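# Snap cover onto base and butt it to finished unit

## Task

Press the front cover onto the base until it clips on. Then set the assembled unit upright on the belt so that one of its ends touches the closer end of the already finished unit and lines up with that unit or with the belt. The finished unit must stay roughly where it was. None of the cover's tongues or end guides may end up bent or broken.

## Robot and tools

Robot: two arms, left_arm and right_arm. Each has six joints, a two-finger parallel gripper and a wrist camera. Calibrated bases in the scene frame: left_arm at (-0.056, +0.328, +0.014) m with quat_wxyz (+1.000, 0, 0, +0.013); right_arm at (+0.020, -0.276, +0.036) m with quat_wxyz (+1.000, 0, 0, -0.011). Loose parts may get a brief push from outside now and then. Nothing may be knocked out of the work area.

Frame: the scene frame has its origin at table-top height, halfway between the nominal bases. +z points up, +x points out over the table, and left_arm sits on the +y side. Arm names do not match image left and right. Positions are in metres and orientations are quat_wxyz. A gripper's fingers point along its own +z and open and close along its y. end_effector_position is the point between the pads, about 1 cm short of the fingertips. Reported poses can be off by a few centimetres, more at long reach.

Row layout, shared by execute_actions and move: one row holds 14 numbers, each in [-1, 1], and always covers both arms. The order is left_arm dx, dy, dz, rx, ry, rz, opening, then right_arm in the same order. dx, dy, dz, rx, ry, rz are offsets, not poses. They are measured along the scene axes from that arm's Hand target as it stood when the action or call began. The scale is 1.0 = 0.6 m for translation and 180 degrees for rotation. rx, ry, rz form one rotation vector about the Hand target position. A translation longer than 1.0 may be shortened along its direction. opening is absolute: +1 is fully open (0.094 m) and -1 is closed. Sending the same offset again moves the arm further. To keep an arm's Hand target, send 0 for its six pose numbers. To keep its gripper as it is, repeat its current opening, because 0 means half-open.

execute_actions(actions, cameras): actions is a list of actions. Each action is a table of up to 15 rows, and each row lasts one control step of 1/30 s. If a table has fewer than 15 rows, its last row repeats until 15 steps are done. Every row counts from the pose at the start of the action, not from the row before. An empty list only returns the state. cameras picks which images come back: leave it out or use ["all"] for all, or [] for none.

move(target, speed, blend, opening_speed, blocking, cameras): moves each gripper in a straight line toward its target. target is one 14-number row or a list of up to 15 rows. Every row in the list counts from the same starting Hand targets. speed is in m/s, from 0.002 to 2.9, default 0.25; rotation is limited to twice that in rad/s. speed can be one number or one per target. blend is a corner radius in metres for lists. opening_speed is in units per second on the -1 to +1 scale, minimum 0.2; use a low value when closing on something fragile. Setting blocking=false returns after about 0.5 s while the move keeps running. A move lasts at least 0.5 s and at most 10 s. Paths do not avoid obstacles or the other arm. Faster moves lag and stray more and hit harder. Do not route a path near an arm's own base, because that can flip the shoulder posture. The result's move: line tells how the move ended (done, off_target, moving, held, fault) and which limits acted: paced means the pose was clipped, held means a step was withheld.

wait(seconds 0 to 10) lets time pass while each arm holds its command. stop brakes a running move. zoom_image(camera, region=[x0, y0, x1, y1]) enlarges part of the latest image, up to 504x504 px. Cameras are cam_low (fixed, 672x504) and the fisheye cam_left_wrist and cam_right_wrist. read_manual gives licence texts. finished_scene ends the scene for good, and the goal must still hold after the robot lets go.

Results show for each arm: end_effector_position and quat, Hand target (the next offsets count from this), Tool commands, grip_measured (measured opening on the command scale), Joint positions (the last one is the opening in m), Joint velocities ("within noise" means at rest) and Joint torques. Torques include gravity; joints 1 to 3 wrap at ±28 N m. Action calls also list some intermediate positions. MOTOR HOT appears at 75 °C. An OVER-TEMPERATURE FAULT at 90 °C folds that arm away for the rest of the scene. Holding loads, keeping an arm stretched out or pushing against something heats the motors.

Control notes: each step, the commanded orientation is clipped to within 40 degrees of the current one. Grippers often stop a centimetre or so short of the target. If that happens, send the remaining distance as an offset. An arm blocked by an object keeps pushing; to stop the push, command a target back beyond the gripper. Grip force is about 50 to 64 N per pad. grip_measured follows your command and shows no sign of contact. To release, command an opening well above grip_measured.

Avoid: dropping parts, releasing a part that is still moving, slamming or hard pushing, and bending the cover's tongues or end guides. Above all, avoid arm-to-arm contact and closing a gripper on the other arm's fingers; either can fail the task. Time spent thinking passes in the simulation too.

Each tool is called after "Emit:" by a JSON object that holds its "op" and its "data", one argument or row to a line.

## Session

Emit:
{"op": "execute_actions", "data": {
  "actions": []
}}

Scene clock: 0.00 s.
left_arm: end_effector_position=(+0.3429, +0.3545, +0.1319) grip_measured=+1.000 end_effector_quat_wxyz=(+0.599, -0.048, +0.794, +0.092) | right_arm: end_effector_position=(+0.4214, -0.2786, +0.1259) grip_measured=+1.000 end_effector_quat_wxyz=(+0.567, +0.014, +0.823, -0.030)
Joint positions: left_arm=[-0.073 1.523 0.38 0.864 -0.249 0.022 0.094] | right_arm=[0.055 1.575 0.393 0.818 0.097 0 0.094]
Joint velocities: within noise
Joint torques (N m): no reading
Motor temperatures (°C): left_arm=[28 29 31 29 30 27 27] | right_arm=[29 26 28 27 26 27 26]
Heat: left arm: 31 °C; right arm: 29 °C.
Hand target: left_arm +0.3443, +0.3547, +0.1358; +0.602, -0.049, +0.791, +0.092 | right_arm +0.4222, -0.2785, +0.1277; +0.568, +0.014, +0.822, -0.030
Tool commands: left_gripper/opening=+1.0 right_gripper/opening=+1.0

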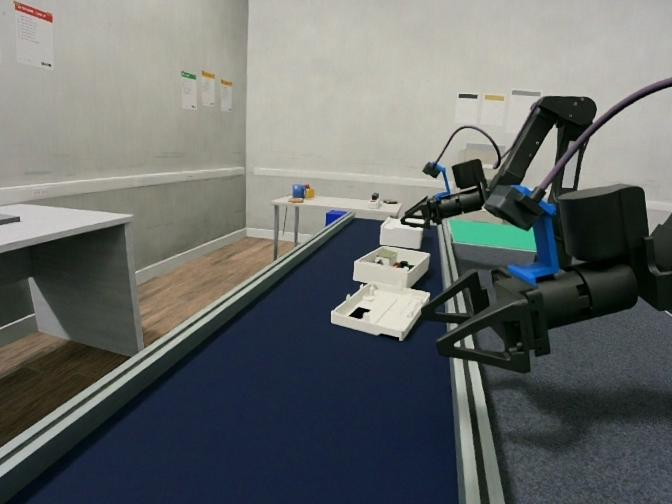

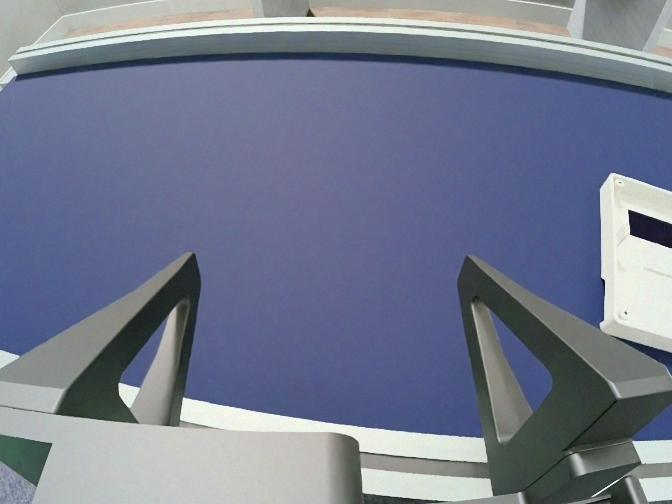

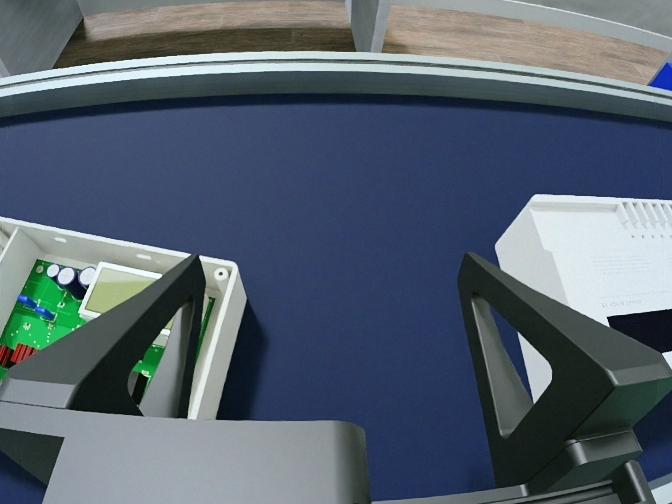

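Emit:
{"op": "zoom_image", "data": {
  "camera": "cam_low",
  "region": [310, 200, 470, 350]
}}

Emit:
{"op": "zoom_image", "data": {
  "camera": "cam_right_wrist",
  "region": [440, 180, 672, 420]
}}

Emit:
{"op": "zoom_image", "data": {
  "camera": "cam_right_wrist",
  "region": [0, 180, 260, 440]
}}

Scaled by 3.150 from the camera's 672x504 image, which has a finer 960x720 frame.

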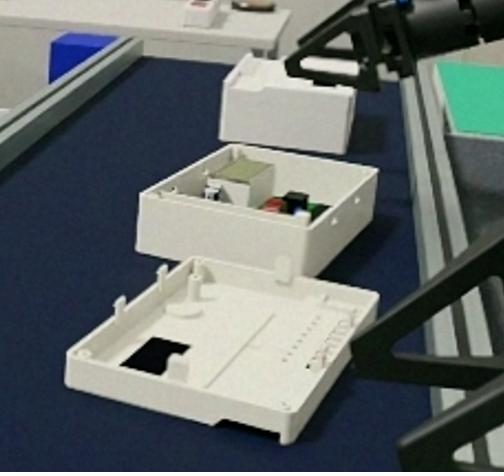

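Scaled by 2.100 from the camera's 672x504 image, which has a finer 960x720 frame.

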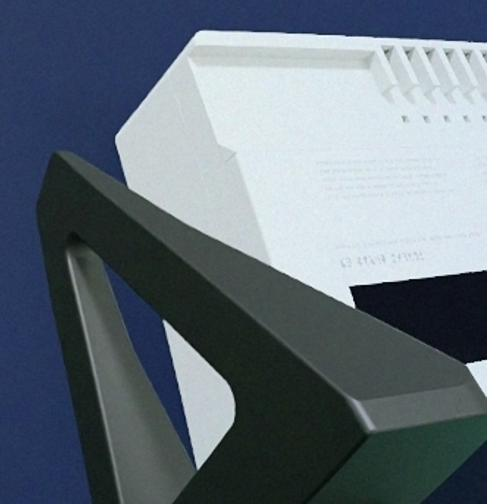

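Scaled by 1.938 from the camera's 672x504 image, which has a finer 960x720 frame.

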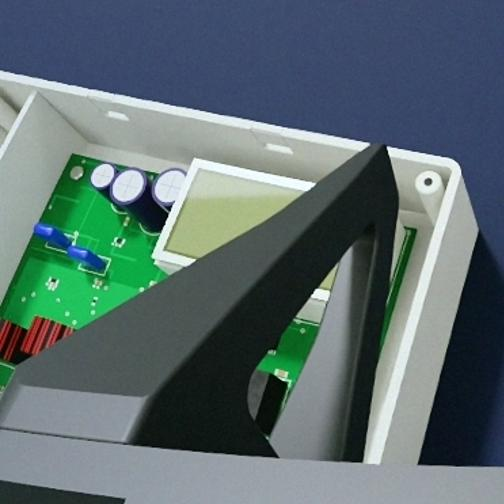

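Emit:
{"op": "move", "data": {
  "target": [0.15,-0.45,0.24,0,0.18,0,1,0.03,-0.08,0.24,0,0.18,0,1]
}}

Scene clock: 20.67 s.
left_arm: end_effector_position=(+0.4307, +0.0860, +0.2864) grip_measured=+1.000 end_effector_quat_wxyz=(+0.385, -0.011, +0.919, +0.086) | right_arm: end_effector_position=(+0.4358, -0.3271, +0.2669) grip_measured=+1.000 end_effector_quat_wxyz=(+0.313, +0.008, +0.949, -0.039)
Joint positions: left_arm=[-0.674 2.404 2.835 -1.411 -0.592 -0.486 0.094] | right_arm=[-0.101 1.58 1.531 -0.88 0.005 -0.108 0.094]
Joint velocities: within noise
Joint torques (N m): left_arm=[0.16 -8.18 9.61 1.02 -0.24 -0.08] | right_arm=[-0.34 -6.42 8.55 1.71 -0.18 -0.02]
Motor temperatures (°C): left_arm=[28 30 33 33 30 27 27] | right_arm=[29 28 30 31 26 26 26]
Heat: left arm: 33 °C; right arm: 31 °C.
Hand target: left_arm +0.4343, +0.0847, +0.2797; +0.357, -0.021, +0.928, +0.102 | right_arm +0.4402, -0.3266, +0.2717; +0.316, +0.005, +0.948, -0.033
Off the commanded pose: left_arm 0.008 m, 4 deg | right_arm 0.006 m, 1 deg.
elbow stopped short (left arm): the move would have taken joint 3 (elbow) straighter than the controller allows.
move: off_target (left_arm)
camera_calibration:
cam_left_wrist: T_world_to_cam=[[0.144738, -0.987232, -0.0665143, 0.0382839], [-0.986675, -0.138953, -0.0846404, 0.469064], [0.0743174, 0.0778786, -0.994189, 0.380646], [0, 0, 0, 1]] pos_world=[0.428984, 0.0733289, 0.420683]
cam_right_wrist: T_world_to_cam=[[0.000561986, -0.995632, 0.0933668, -0.346689], [-0.999727, 0.00162339, 0.0233287, 0.446786], [-0.0233784, -0.0933544, -0.995358, 0.382679], [0, 0, 0, 1]] pos_world=[0.455805, -0.310175, 0.402849]

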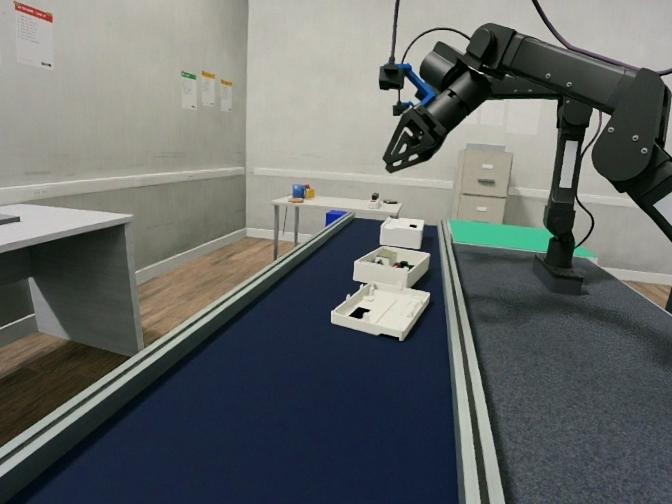

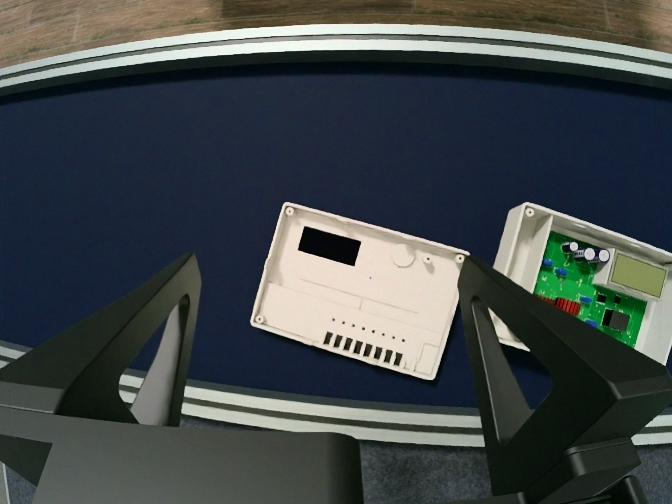

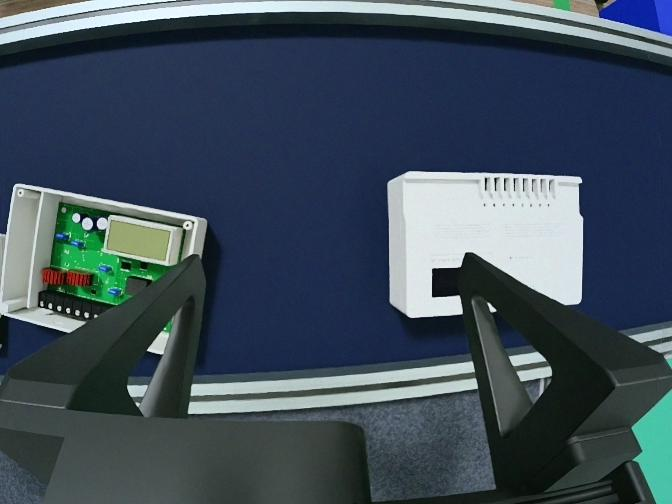

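Emit:
{"op": "zoom_image", "data": {
  "camera": "cam_left_wrist",
  "region": [230, 180, 490, 400]
}}

Emit:
{"op": "zoom_image", "data": {
  "camera": "cam_left_wrist",
  "region": [472, 180, 672, 400]
}}

Emit:
{"op": "zoom_image", "data": {
  "camera": "cam_right_wrist",
  "region": [370, 150, 600, 340]
}}

Emit:
{"op": "zoom_image", "data": {
  "camera": "cam_right_wrist",
  "region": [0, 160, 230, 370]
}}

Emit:
{"op": "zoom_image", "data": {
  "camera": "cam_low",
  "region": [320, 210, 440, 345]
}}

Scaled by 1.938 from the camera's 672x504 image, which has a finer 960x720 frame.

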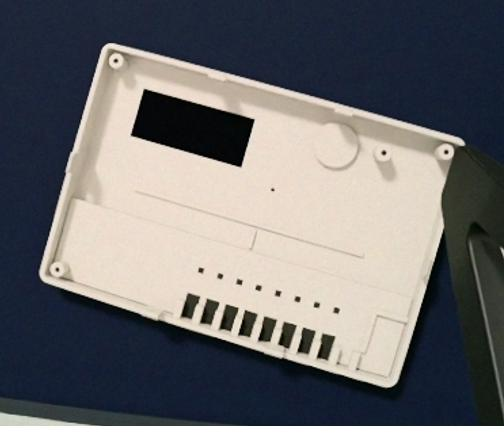

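Scaled by 2.291 from the camera's 672x504 image, which has a finer 960x720 frame.

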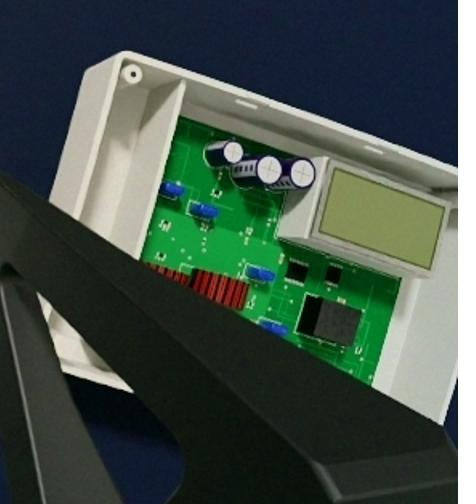

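Scaled by 2.191 from the camera's 672x504 image, which has a finer 960x720 frame.

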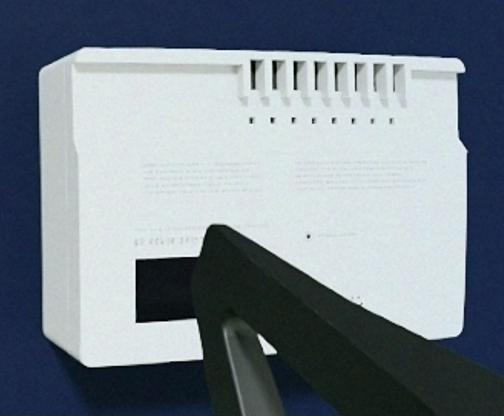

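Scaled by 2.191 from the camera's 672x504 image, which has a finer 960x720 frame.

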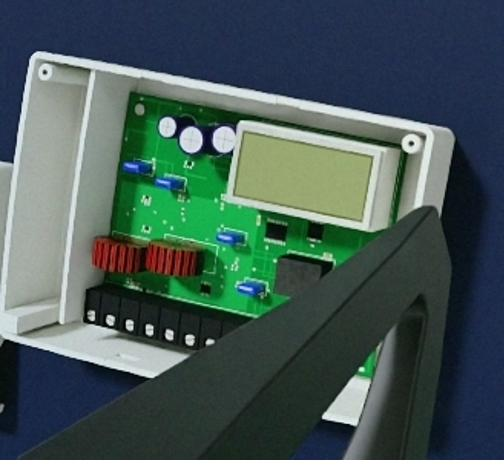

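Scaled by 3.733 from the camera's 672x504 image, which has a finer 960x720 frame.

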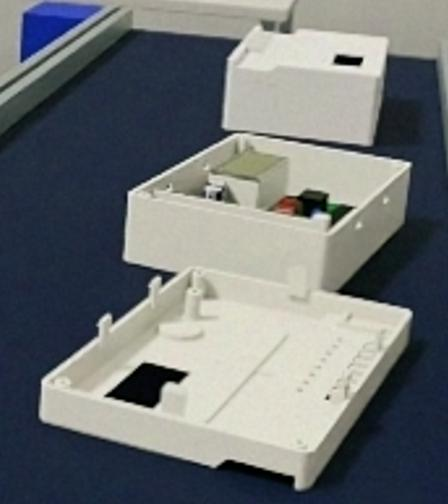

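Emit:
{"op": "move", "data": {
  "target": [0,0,-0.233,0,0,0,1,0,0,-0.167,0,0,0,1]
}}

Scene clock: 53.33 s.
left_arm: end_effector_position=(+0.4346, +0.0818, +0.1273) grip_measured=+1.000 end_effector_quat_wxyz=(+0.345, -0.017, +0.932, +0.106) | right_arm: end_effector_position=(+0.4395, -0.3275, +0.1784) grip_measured=+1.000 end_effector_quat_wxyz=(+0.319, +0.008, +0.947, -0.039)
Joint positions: left_arm=[-0.674 2.257 1.953 -0.787 -0.585 -0.536 0.094] | right_arm=[-0.101 1.582 1.172 -0.508 0.005 -0.108 0.094]
Joint velocities: within noise
Joint torques (N m): left_arm=[0.2 -12.96 6.16 1.1 -0.31 0.01] | right_arm=[-0.34 -6.75 5.57 2.01 -0.18 -0.02]
Motor temperatures (°C): left_arm=[28 35 33 32 30 27 27] | right_arm=[29 30 34 32 26 26 26]
Heat: left arm: 35 °C; right arm: 34 °C.
Hand target: left_arm +0.4343, +0.0847, +0.1399; +0.357, -0.021, +0.928, +0.102 | right_arm +0.4401, -0.3266, +0.1714; +0.316, +0.005, +0.948, -0.032
Off the commanded pose: left_arm 0.013 m, 2 deg | right_arm 0.007 m, 1 deg.
move: off_target (left_arm)
camera_calibration:
cam_left_wrist: T_world_to_cam=[[0.169461, -0.979618, -0.107854, 0.0168749], [-0.985478, -0.169629, -0.00767688, 0.451021], [-0.0107747, 0.107588, -0.994137, 0.257005], [0, 0, 0, 1]] pos_world=[0.444381, 0.0653866, 0.260781]
cam_right_wrist: T_world_to_cam=[[-0.0000980349, -0.995501, 0.0947511, -0.338623], [-0.999937, 0.00116323, 0.0111869, 0.454659], [-0.0112468, -0.094744, -0.995438, 0.288782], [0, 0, 0, 1]] pos_world=[0.457845, -0.310268, 0.314463]

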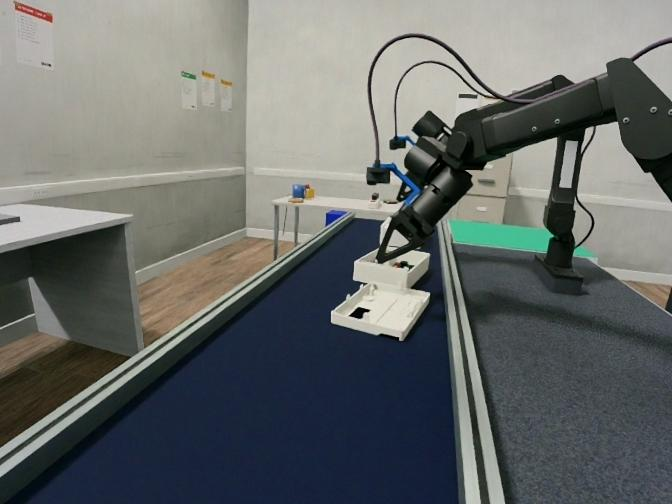

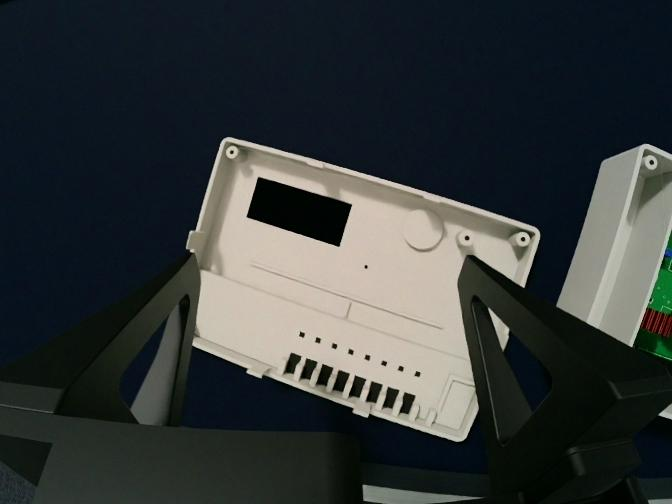

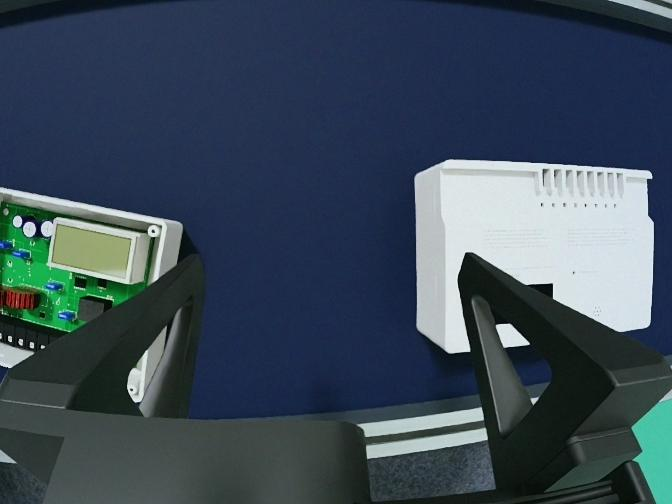

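Emit:
{"op": "move", "data": {
  "target": [
    [0,0,0.13,0,0,0,1,0,0,0.03,0,0,0,1],
    [-0.07,0.40,0.18,0,0,0,1,0,0,0.03,0,0,0,1]
  ],
  "cameras": [],
  "speed": 0.4
}}

Emit:
{"op": "move", "data": {
  "target": [0,0,0,0,0,0,1,-0.0918,0.544,0,0.0341,0.2031,-0.037,1]
}}

Scene clock: 104.20 s.
left_arm: end_effector_position=(+0.3950, +0.3263, +0.2438) grip_measured=+1.000 end_effector_quat_wxyz=(+0.349, -0.024, +0.931, +0.105) | right_arm: end_effector_position=(+0.4346, -0.3269, +0.1788) grip_measured=+1.000 end_effector_quat_wxyz=(+0.305, +0.008, +0.952, -0.038)
Joint positions: left_arm=[-0.146 1.66 1.549 -0.764 -0.292 -0.064 0.094] | right_arm=[-0.101 1.582 1.192 -0.556 0.005 -0.108 0.094]
Joint velocities: within noise
Joint torques (N m): left_arm=[-0.14 -8.06 6.52 1.49 -0.04 0.05] | right_arm=[-0.34 -7.56 8.51 1.72 -0.18 -0.02]
Motor temperatures (°C): left_arm=[28 41 34 32 30 27 27] | right_arm=[29 29 32 32 26 26 26]
Heat: left arm: 41 °C; right arm: 32 °C.
Hand target: left_arm +0.3923, +0.3247, +0.2479; +0.357, -0.021, +0.928, +0.102 | right_arm +0.4401, -0.3266, +0.1893; +0.316, +0.005, +0.948, -0.032
Off the commanded pose: left_arm 0.005 m, 1 deg | right_arm 0.012 m, 1 deg.
move: off_target (right_arm)
No camera images: "cameras" was empty.

Scene clock: 106.33 s.
left_arm: end_effector_position=(+0.3951, +0.3261, +0.2438) grip_measured=+1.000 end_effector_quat_wxyz=(+0.349, -0.023, +0.931, +0.104) | right_arm: end_effector_position=(+0.3824, -0.0014, +0.1925) grip_measured=+1.000 end_effector_quat_wxyz=(+0.041, +0.059, +0.997, +0.030)
Joint positions: left_arm=[-0.146 1.66 1.549 -0.763 -0.291 -0.064 0.094] | right_arm=[0.671 2.281 2.386 -1.574 0.008 0.768 0.094]
Joint velocities: within noise
Joint torques (N m): left_arm=[-0.14 -8.05 6.5 1.48 -0.06 0.03] | right_arm=[-0.24 -10.84 7.25 0.64 -0.07 0.1]
Motor temperatures (°C): left_arm=[28 40 34 32 30 27 27] | right_arm=[29 30 33 32 26 26 26]
Heat: left arm: 40 °C; right arm: 33 °C.
Hand target: left_arm +0.3923, +0.3247, +0.2479; +0.357, -0.021, +0.928, +0.102 | right_arm +0.3849, -0.0001, +0.1892; +0.000, +0.065, +0.998, -0.001
Off the commanded pose: left_arm 0.005 m, 1 deg | right_arm 0.004 m, 6 deg.
joint sent to its limit (right arm) — joint 4 (wrist pitch), lower limit. The joint targets are off in orientation, not in position.
move: off_target (right_arm)
camera_calibration:
cam_left_wrist: T_world_to_cam=[[0.181205, -0.978326, -0.10022, 0.268519], [-0.983443, -0.180504, -0.0160918, 0.459293], [-0.00234706, 0.101477, -0.994835, 0.34495], [0, 0, 0, 1]] pos_world=[0.403841, 0.310599, 0.37747]
cam_right_wrist: T_world_to_cam=[[-0.0689226, -0.995512, -0.0648506, 0.0417238], [-0.838793, 0.022636, 0.543979, 0.232839], [-0.54007, 0.0918887, -0.836589, 0.505], [0, 0, 0, 1]] pos_world=[0.470915, -0.0101379, 0.298524]

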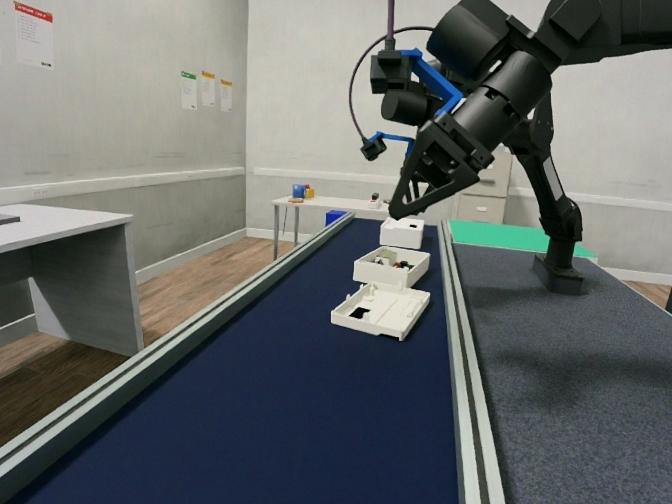

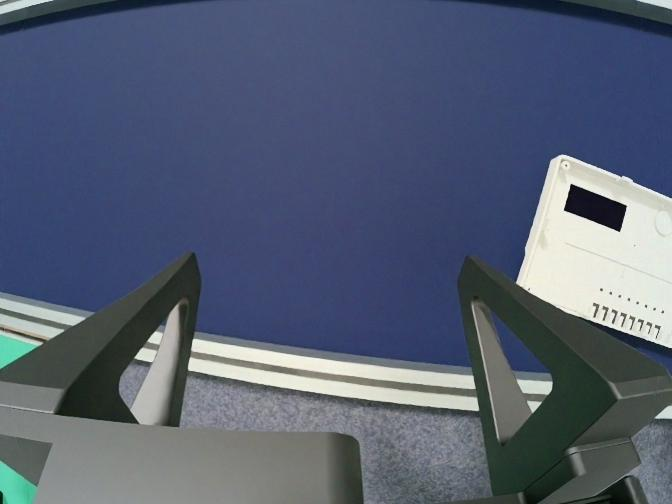

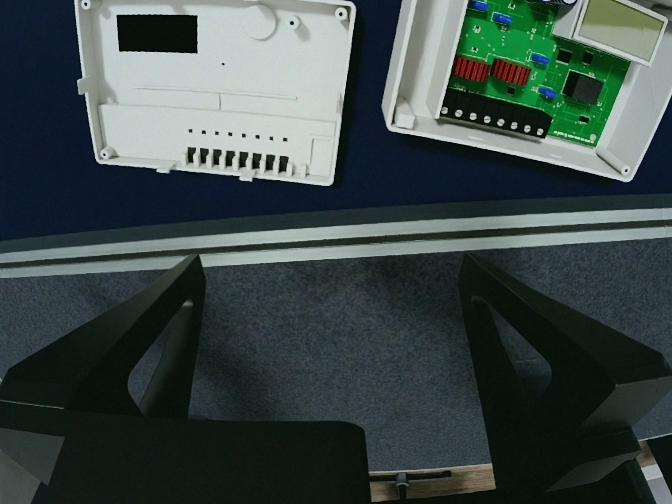

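Emit:
{"op": "zoom_image", "data": {
  "camera": "cam_right_wrist",
  "region": [70, 0, 370, 200]
}}

Emit:
{"op": "zoom_image", "data": {
  "camera": "cam_right_wrist",
  "region": [372, 0, 672, 200]
}}

Scaled by 1.680 from the camera's 672x504 image, which has a finer 960x720 frame.

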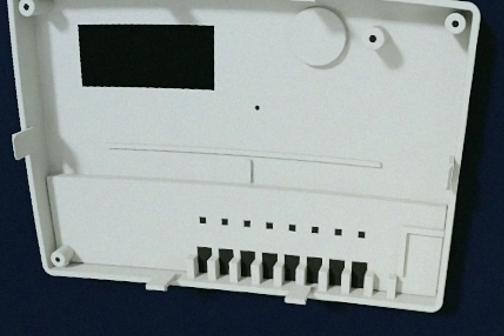

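Scaled by 1.680 from the camera's 672x504 image, which has a finer 960x720 frame.

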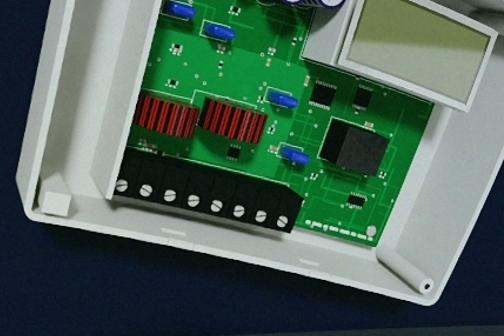

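Emit:
{"op": "move", "data": {
  "target": [0,0,0,0,0,0,1,0.103,-0.0048,-0.11,0,0,-0.0083,-0.4]
}}

Scene clock: 122.10 s.
left_arm: end_effector_position=(+0.3951, +0.3261, +0.2438) grip_measured=+1.000 end_effector_quat_wxyz=(+0.349, -0.023, +0.931, +0.105) | right_arm: end_effector_position=(+0.4454, -0.0075, +0.1223) grip_measured=-0.398 end_effector_quat_wxyz=(+0.029, +0.084, +0.996, +0.021)
Joint positions: left_arm=[-0.146 1.66 1.549 -0.763 -0.291 -0.064 0.094] | right_arm=[0.583 2.6 2.682 -1.582 0.002 0.731 0.028]
Joint velocities: within noise
Joint torques (N m): left_arm=[-0.13 -8.05 6.5 1.47 -0.06 0.02] | right_arm=[0.72 -13.65 7.09 0.67 -0.06 -0.03]
Motor temperatures (°C): left_arm=[28 36 34 33 30 27 27] | right_arm=[29 36 33 31 26 26 26]
Heat: left arm: 36 °C; right arm: 36 °C.
Hand target: left_arm +0.3923, +0.3247, +0.2479; +0.357, -0.021, +0.928, +0.102 | right_arm +0.4468, -0.0031, +0.1233; +0.000, +0.078, +0.997, -0.001
Off the commanded pose: left_arm 0.005 m, 1 deg | right_arm 0.005 m, 4 deg.
joint sent to its limit (right arm) — joint 4 (wrist pitch), lower limit. The joint targets are off in orientation, not in position.
move: off_target (right_arm)
camera_calibration:
cam_left_wrist: T_world_to_cam=[[0.180906, -0.978358, -0.100441, 0.268733], [-0.983497, -0.180214, -0.0159914, 0.459188], [-0.00245554, 0.101676, -0.994815, 0.344924], [0, 0, 0, 1]] pos_world=[0.403842, 0.310599, 0.37747]
cam_right_wrist: T_world_to_cam=[[-0.120457, -0.991607, -0.0469672, 0.056193], [-0.821263, 0.0729621, 0.565865, 0.31387], [-0.557689, 0.106735, -0.823159, 0.487231], [0, 0, 0, 1]] pos_world=[0.536262, -0.0191838, 0.2261]

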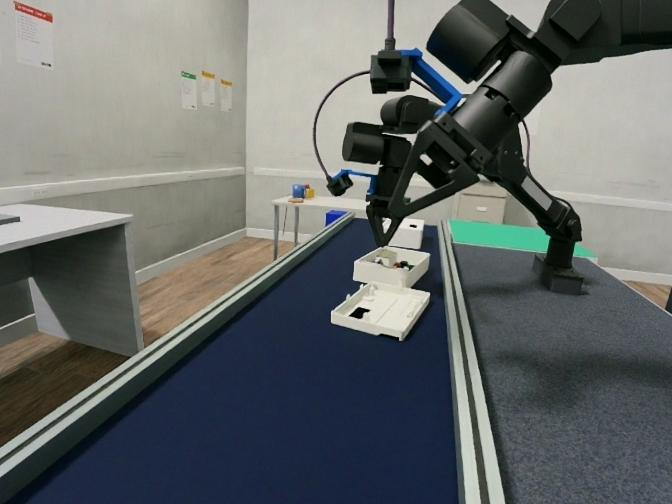

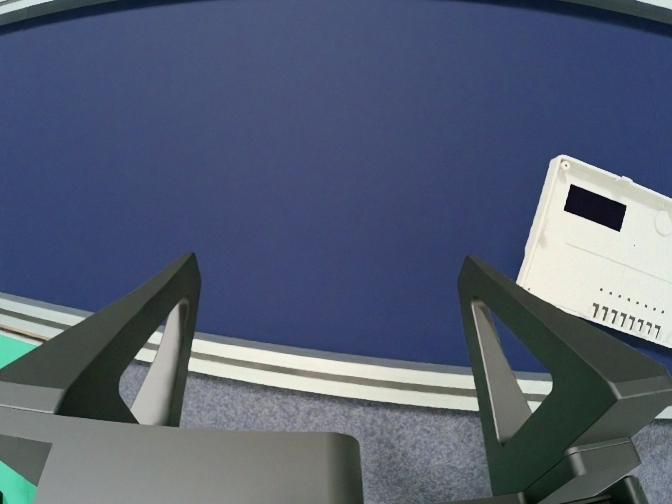

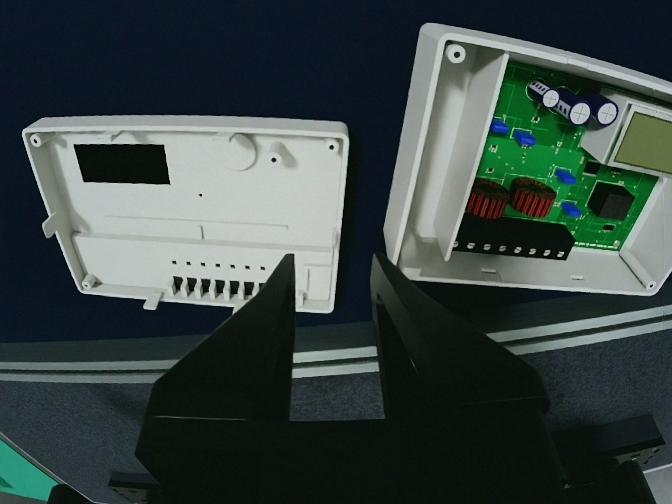

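Emit:
{"op": "zoom_image", "data": {
  "camera": "cam_right_wrist",
  "region": [240, 90, 440, 330]
}}

Scaled by 2.100 from the camera's 672x504 image, which has a finer 960x720 frame.

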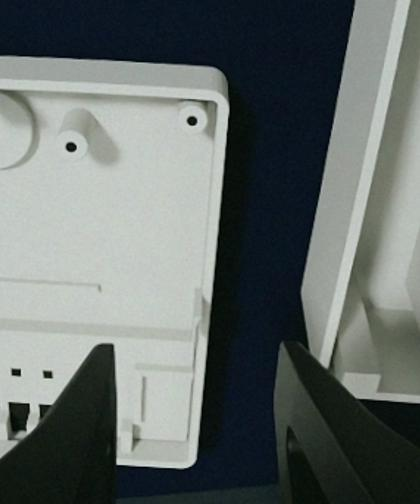

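Emit:
{"op": "move", "data": {
  "target": [0,0,0,0,0,0,1,0.018,0.0027,-0.07,0,0,0,-0.4],
  "cameras": ["cam_low","cam_right_wrist"]
}}

Emit:
{"op": "zoom_image", "data": {
  "camera": "cam_right_wrist",
  "region": [240, 120, 440, 330]
}}

Scene clock: 131.17 s.
left_arm: end_effector_position=(+0.3951, +0.3261, +0.2438) grip_measured=+1.000 end_effector_quat_wxyz=(+0.349, -0.023, +0.931, +0.105) | right_arm: end_effector_position=(+0.4544, -0.0018, +0.0854) grip_measured=-0.398 end_effector_quat_wxyz=(+0.018, +0.080, +0.997, +0.012)
Joint positions: left_arm=[-0.146 1.66 1.549 -0.763 -0.291 -0.064 0.094] | right_arm=[0.583 2.727 2.782 -1.582 0.002 0.721 0.028]
Joint velocities: within noise
Joint torques (N m): left_arm=[-0.16 -8.03 6.5 1.47 -0.07 0.03] | right_arm=[-0.14 -13.52 7.16 0.6 -0.04 -0.02]
Motor temperatures (°C): left_arm=[28 35 34 33 30 27 27] | right_arm=[29 40 33 30 26 26 26]
Heat: left arm: 35 °C; right arm: 40 °C.
Hand target: left_arm +0.3923, +0.3247, +0.2479; +0.357, -0.021, +0.928, +0.102 | right_arm +0.4577, -0.0015, +0.0814; +0.000, +0.078, +0.997, -0.001
Off the commanded pose: left_arm 0.005 m, 1 deg | right_arm 0.005 m, 3 deg.
joint sent to its limit (right arm) — joint 4 (wrist pitch), lower limit. The joint targets are off in orientation, not in position.
move: off_target (right_arm)
camera_calibration:
cam_right_wrist: T_world_to_cam=[[-0.111907, -0.993299, -0.02888, 0.0556924], [-0.808376, 0.074094, 0.583985, 0.334421], [-0.577932, 0.088698, -0.811251, 0.46937], [0, 0, 0, 1]] pos_world=[0.547834, -0.0110915, 0.187088]
Images, in order (width x height): cam_low 672x504, cam_right_wrist 672x504.

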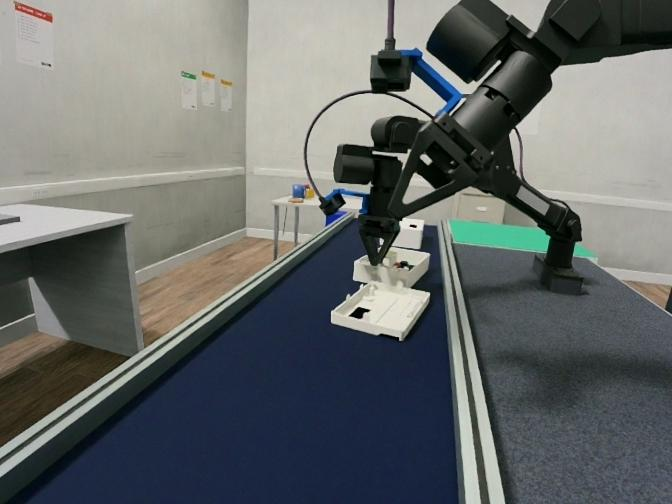

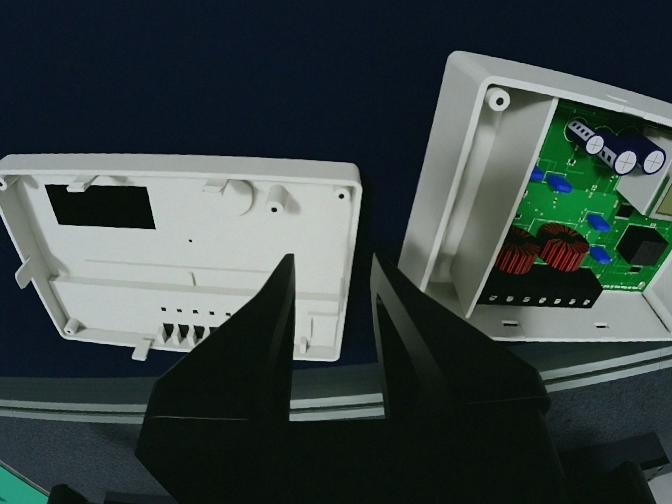

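Scaled by 2.400 from the camera's 672x504 image, which has a finer 960x720 frame.

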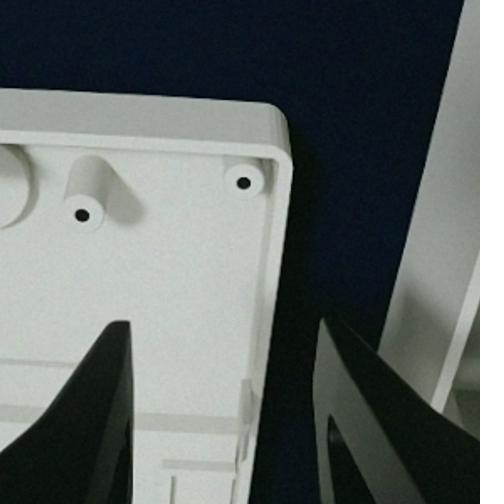

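Emit:
{"op": "move", "data": {
  "target": [0,0,0,0,0,0,1,0.004,-0.007,-0.042,0,0,0,-0.4],
  "cameras": ["cam_low","cam_right_wrist"],
  "speed": 0.1
}}

Emit:
{"op": "zoom_image", "data": {
  "camera": "cam_right_wrist",
  "region": [240, 140, 440, 350]
}}

Emit:
{"op": "zoom_image", "data": {
  "camera": "cam_low",
  "region": [320, 220, 440, 345]
}}

Scene clock: 143.40 s.
left_arm: end_effector_position=(+0.3952, +0.3261, +0.2438) grip_measured=+1.000 end_effector_quat_wxyz=(+0.349, -0.023, +0.931, +0.104) | right_arm: end_effector_position=(+0.4573, -0.0049, +0.0641) grip_measured=-0.398 end_effector_quat_wxyz=(+0.007, +0.079, +0.997, +0.004)
Joint positions: left_arm=[-0.146 1.66 1.549 -0.763 -0.29 -0.064 0.094] | right_arm=[0.575 2.786 2.812 -1.582 0.002 0.712 0.028]
Joint velocities: within noise
Joint torques (N m): left_arm=[-0.14 -8.05 6.5 1.47 -0.07 0.02] | right_arm=[-0.25 -13.19 7.21 0.54 -0.05 -0.01]
Motor temperatures (°C): left_arm=[28 35 34 33 29 27 27] | right_arm=[29 40 34 30 26 26 26]
Heat: left arm: 35 °C; right arm: 40 °C.
Hand target: left_arm +0.3923, +0.3247, +0.2479; +0.357, -0.021, +0.928, +0.102 | right_arm +0.4600, -0.0056, +0.0563; +0.000, +0.079, +0.997, -0.001
Off the commanded pose: left_arm 0.005 m, 1 deg | right_arm 0.008 m, 1 deg.
joint sent to its limit (right arm) — joint 4 (wrist pitch), lower limit. The joint targets still meet the commanded pose.
move: done
camera_calibration:
cam_right_wrist: T_world_to_cam=[[-0.111278, -0.993724, -0.0113653, 0.0509409], [-0.794549, 0.082093, 0.601625, 0.341892], [-0.596917, 0.0759778, -0.798698, 0.461861], [0, 0, 0, 1]] pos_world=[0.553011, -0.0125369, 0.163775]
Images, in order (width x height): cam_low 672x504, cam_right_wrist 672x504.

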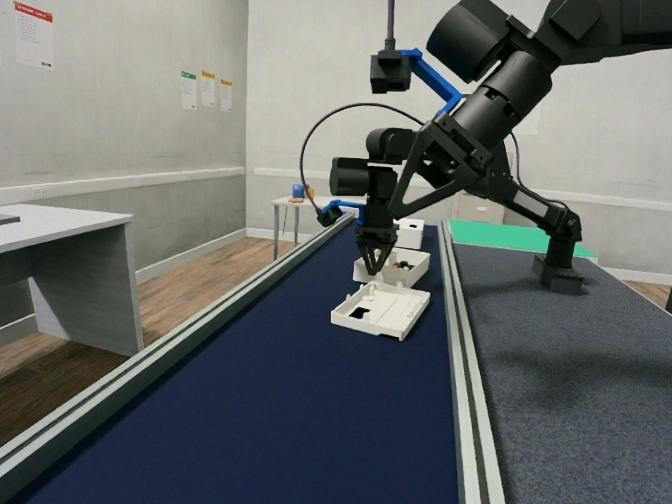

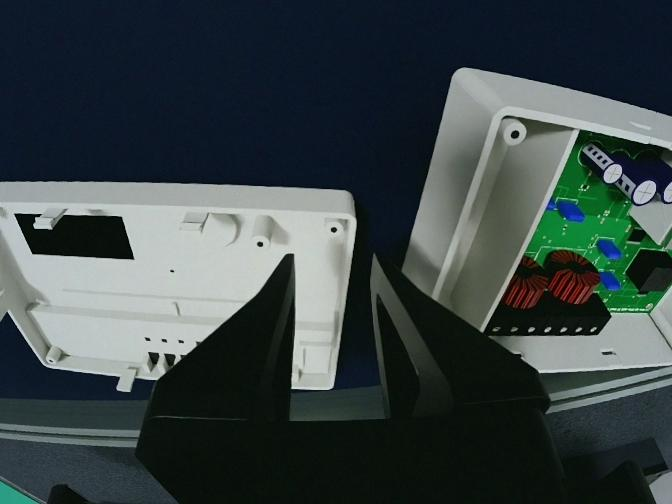

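Scaled by 2.400 from the camera's 672x504 image, which has a finer 960x720 frame.

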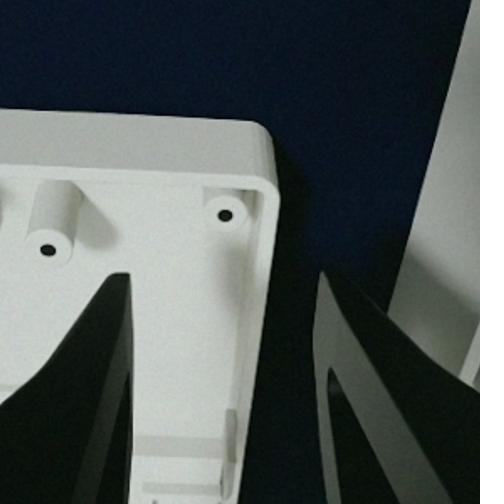

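Scaled by 4.032 from the camera's 672x504 image, which has a finer 960x720 frame.

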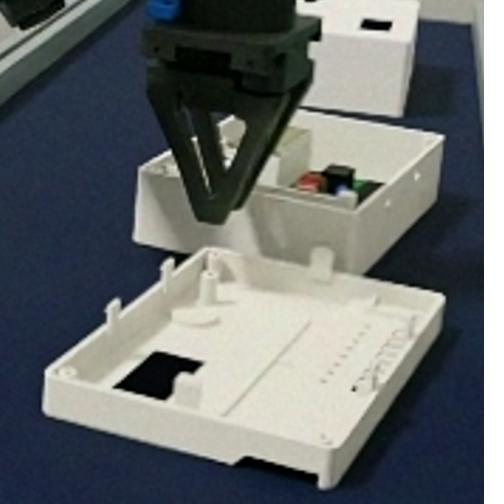

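Emit:
{"op": "move", "data": {
  "target": [0,0,0,0,0,0,1,0.002,-0.003,-0.04,0,0,0,-0.4],
  "cameras": ["cam_low","cam_right_wrist"],
  "speed": 0.05
}}

Emit:
{"op": "zoom_image", "data": {
  "camera": "cam_right_wrist",
  "region": [240, 160, 440, 370]
}}

Emit:
{"op": "zoom_image", "data": {
  "camera": "cam_low",
  "region": [330, 240, 440, 345]
}}

Scene clock: 149.07 s.
left_arm: end_effector_position=(+0.3952, +0.3261, +0.2438) grip_measured=+1.000 end_effector_quat_wxyz=(+0.349, -0.023, +0.931, +0.104) | right_arm: end_effector_position=(+0.4581, -0.0062, +0.0330) grip_measured=-0.398 end_effector_quat_wxyz=(-0.004, +0.078, +0.997, -0.004)
Joint positions: left_arm=[-0.146 1.66 1.549 -0.763 -0.29 -0.064 0.094] | right_arm=[0.572 2.786 2.686 -1.482 0.002 0.707 0.028]
Joint velocities: within noise
Joint torques (N m): left_arm=[-0.14 -8.05 6.5 1.48 -0.06 0.02] | right_arm=[-0.36 -15.75 4.52 0.69 -0.03 -0.03]
Motor temperatures (°C): left_arm=[28 35 34 33 29 27 27] | right_arm=[29 42 34 30 26 26 26]
Heat: left arm: 35 °C; right arm: 42 °C.
Hand target: left_arm +0.3923, +0.3247, +0.2479; +0.357, -0.021, +0.928, +0.102 | right_arm +0.4613, -0.0075, +0.0322; +0.000, +0.079, +0.997, -0.001
Off the commanded pose: left_arm 0.005 m, 1 deg | right_arm 0.003 m, 1 deg.
move: done
camera_calibration:
cam_right_wrist: T_world_to_cam=[[-0.109396, -0.993988, 0.00458507, 0.0479237], [-0.781269, 0.0888343, 0.61784, 0.354879], [-0.614533, 0.0640068, -0.78629, 0.445185], [0, 0, 0, 1]] pos_world=[0.55608, -0.0123848, 0.130566]
Images, in order (width x height): cam_low 672x504, cam_right_wrist 672x504.

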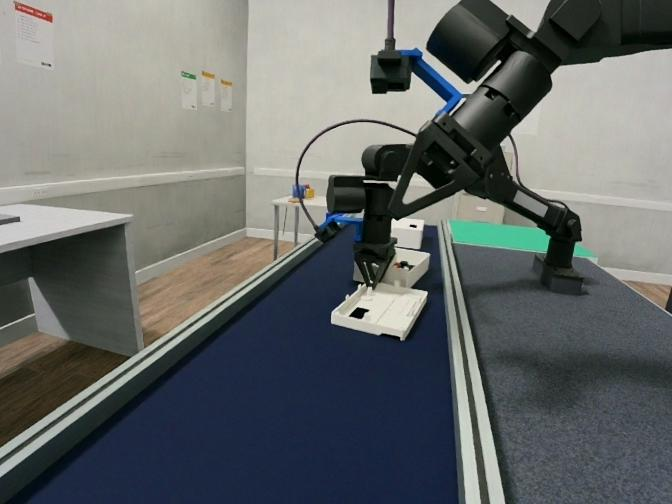

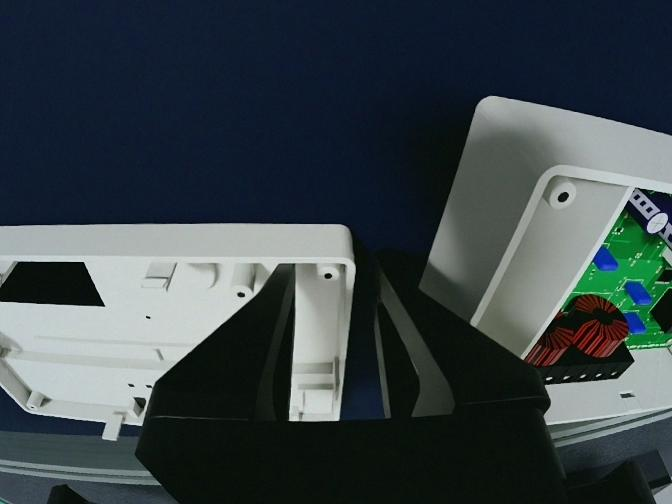

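Scaled by 2.400 from the camera's 672x504 image, which has a finer 960x720 frame.

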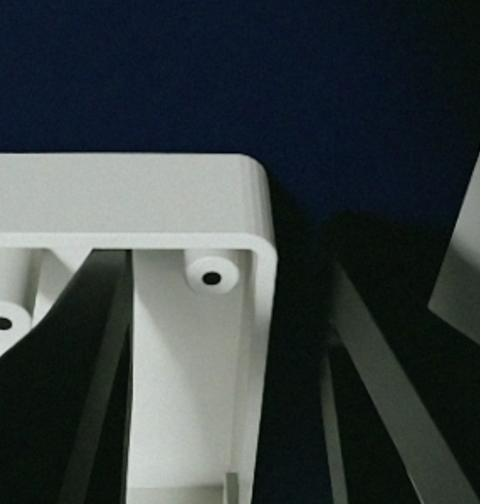

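Scaled by 4.582 from the camera's 672x504 image, which has a finer 960x720 frame.

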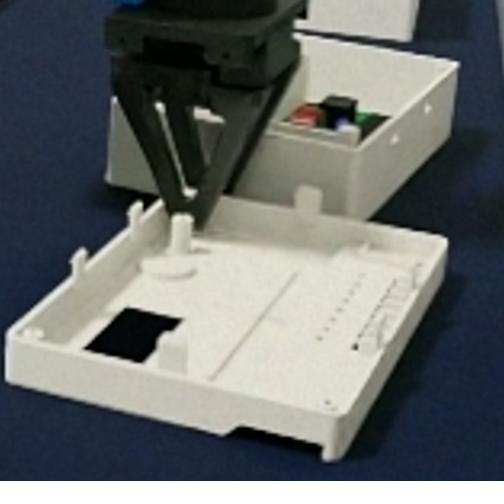

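Emit:
{"op": "move", "data": {
  "target": [0,0,0,0,0,0,1,-0.008,-0.008,0.004,0,0,0,-0.4],
  "cameras": [],
  "speed": 0.05
}}

Emit:
{"op": "zoom_image", "data": {
  "camera": "cam_right_wrist",
  "region": [240, 160, 440, 370]
}}

Emit:
{"op": "move", "data": {
  "target": [0,0,0,0,0,0,1,0,0,0,0,0,0,-0.75],
  "opening_speed": 0.4
}}

Emit:
{"op": "zoom_image", "data": {
  "camera": "cam_right_wrist",
  "region": [240, 160, 440, 370]
}}

Scene clock: 160.57 s.
left_arm: end_effector_position=(+0.3952, +0.3261, +0.2438) grip_measured=+1.000 end_effector_quat_wxyz=(+0.349, -0.023, +0.931, +0.104) | right_arm: end_effector_position=(+0.4535, -0.0108, +0.0278) grip_measured=-0.398 end_effector_quat_wxyz=(-0.008, +0.078, +0.997, -0.006)
Joint positions: left_arm=[-0.146 1.66 1.549 -0.763 -0.29 -0.064 0.094] | right_arm=[0.568 2.725 2.546 -1.411 0 0.704 0.028]
Joint velocities: within noise
Joint torques (N m): left_arm=[-0.13 -8.02 6.5 1.48 -0.06 0.03] | right_arm=[-0.35 -17.06 4.1 0.65 -0.02 -0.01]
Motor temperatures (°C): left_arm=[28 35 34 34 29 27 27] | right_arm=[28 48 34 29 26 26 26]
Heat: left arm: 35 °C; right arm: 48 °C.
Hand target: left_arm +0.3923, +0.3247, +0.2479; +0.357, -0.021, +0.928, +0.102 | right_arm +0.4564, -0.0123, +0.0346; +0.000, +0.079, +0.997, -0.001
Off the commanded pose: left_arm 0.005 m, 1 deg | right_arm 0.008 m, 1 deg.
move: done
No camera images: "cameras" was empty.

Scaled by 2.400 from the camera's 672x504 image, which has a finer 960x720 frame.

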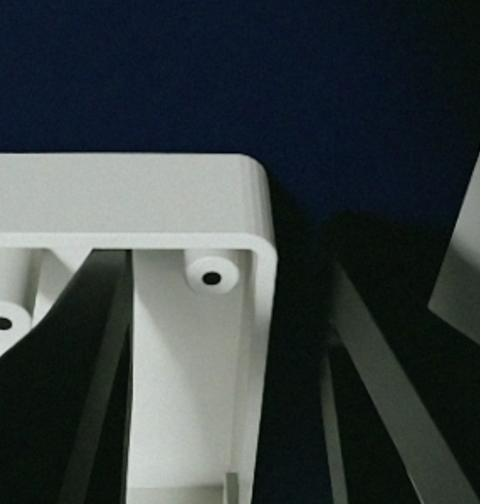

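Scene clock: 161.67 s.
left_arm: end_effector_position=(+0.3952, +0.3261, +0.2438) grip_measured=+1.000 end_effector_quat_wxyz=(+0.349, -0.023, +0.931, +0.104) | right_arm: end_effector_position=(+0.4557, -0.0089, +0.0278) grip_measured=-0.741 end_effector_quat_wxyz=(-0.004, +0.078, +0.997, -0.001)
Joint positions: left_arm=[-0.146 1.66 1.549 -0.763 -0.29 -0.064 0.094] | right_arm=[0.568 2.725 2.546 -1.4 -0.003 0.703 0.012]
Joint velocities: within noise
Joint torques (N m): left_arm=[-0.14 -8.05 6.5 1.48 -0.07 0.02] | right_arm=[-0.32 -17.13 3.97 0.55 0 -0.01]
Motor temperatures (°C): left_arm=[28 35 34 34 29 27 27] | right_arm=[28 48 34 29 26 26 26]
Heat: left arm: 35 °C; right arm: 48 °C.
Hand target: left_arm +0.3923, +0.3247, +0.2479; +0.357, -0.021, +0.928, +0.102 | right_arm +0.4564, -0.0123, +0.0346; +0.000, +0.079, +0.997, -0.001
Off the commanded pose: left_arm 0.005 m, 1 deg | right_arm 0.008 m, 1 deg.
move: done
camera_calibration:
cam_left_wrist: T_world_to_cam=[[0.180698, -0.978426, -0.100156, 0.268634], [-0.983536, -0.180013, -0.0159115, 0.459093], [-0.00246109, 0.101382, -0.994845, 0.345039], [0, 0, 0, 1]] pos_world=[0.403842, 0.3105, 0.37747]
cam_right_wrist: T_world_to_cam=[[-0.109142, -0.994026, -0.000163748, 0.0450442], [-0.781091, 0.0856605, 0.618514, 0.356259], [-0.614805, 0.0676339, -0.785774, 0.439967], [0, 0, 0, 1]] pos_world=[0.553681, -0.0154989, 0.12537]

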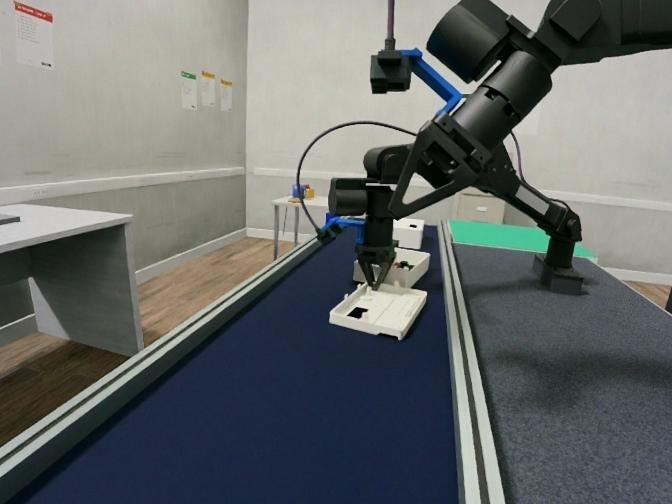

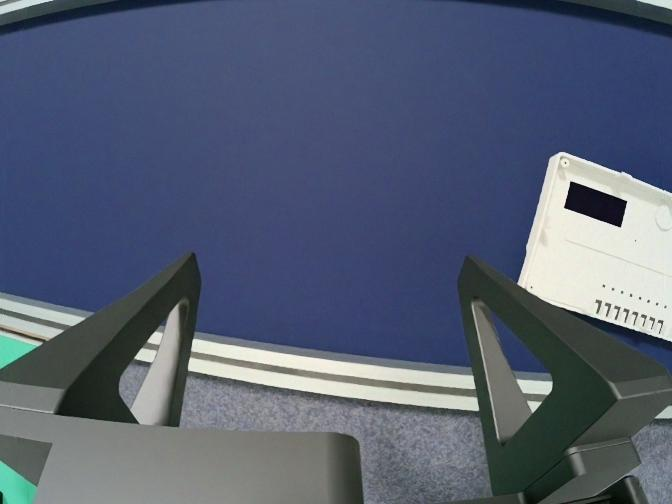

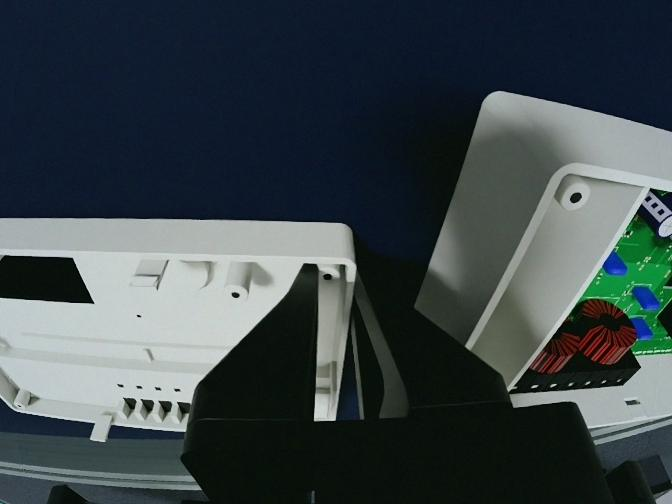

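Scaled by 2.400 from the camera's 672x504 image, which has a finer 960x720 frame.

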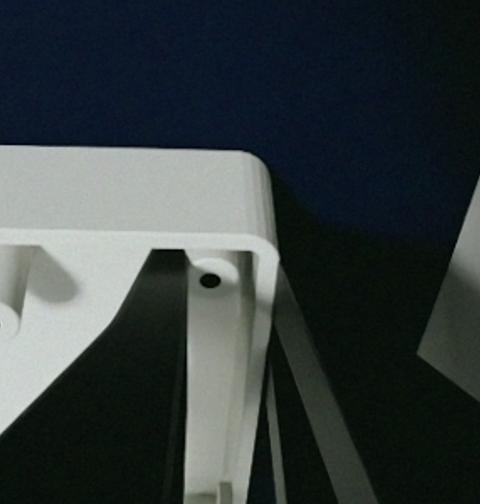

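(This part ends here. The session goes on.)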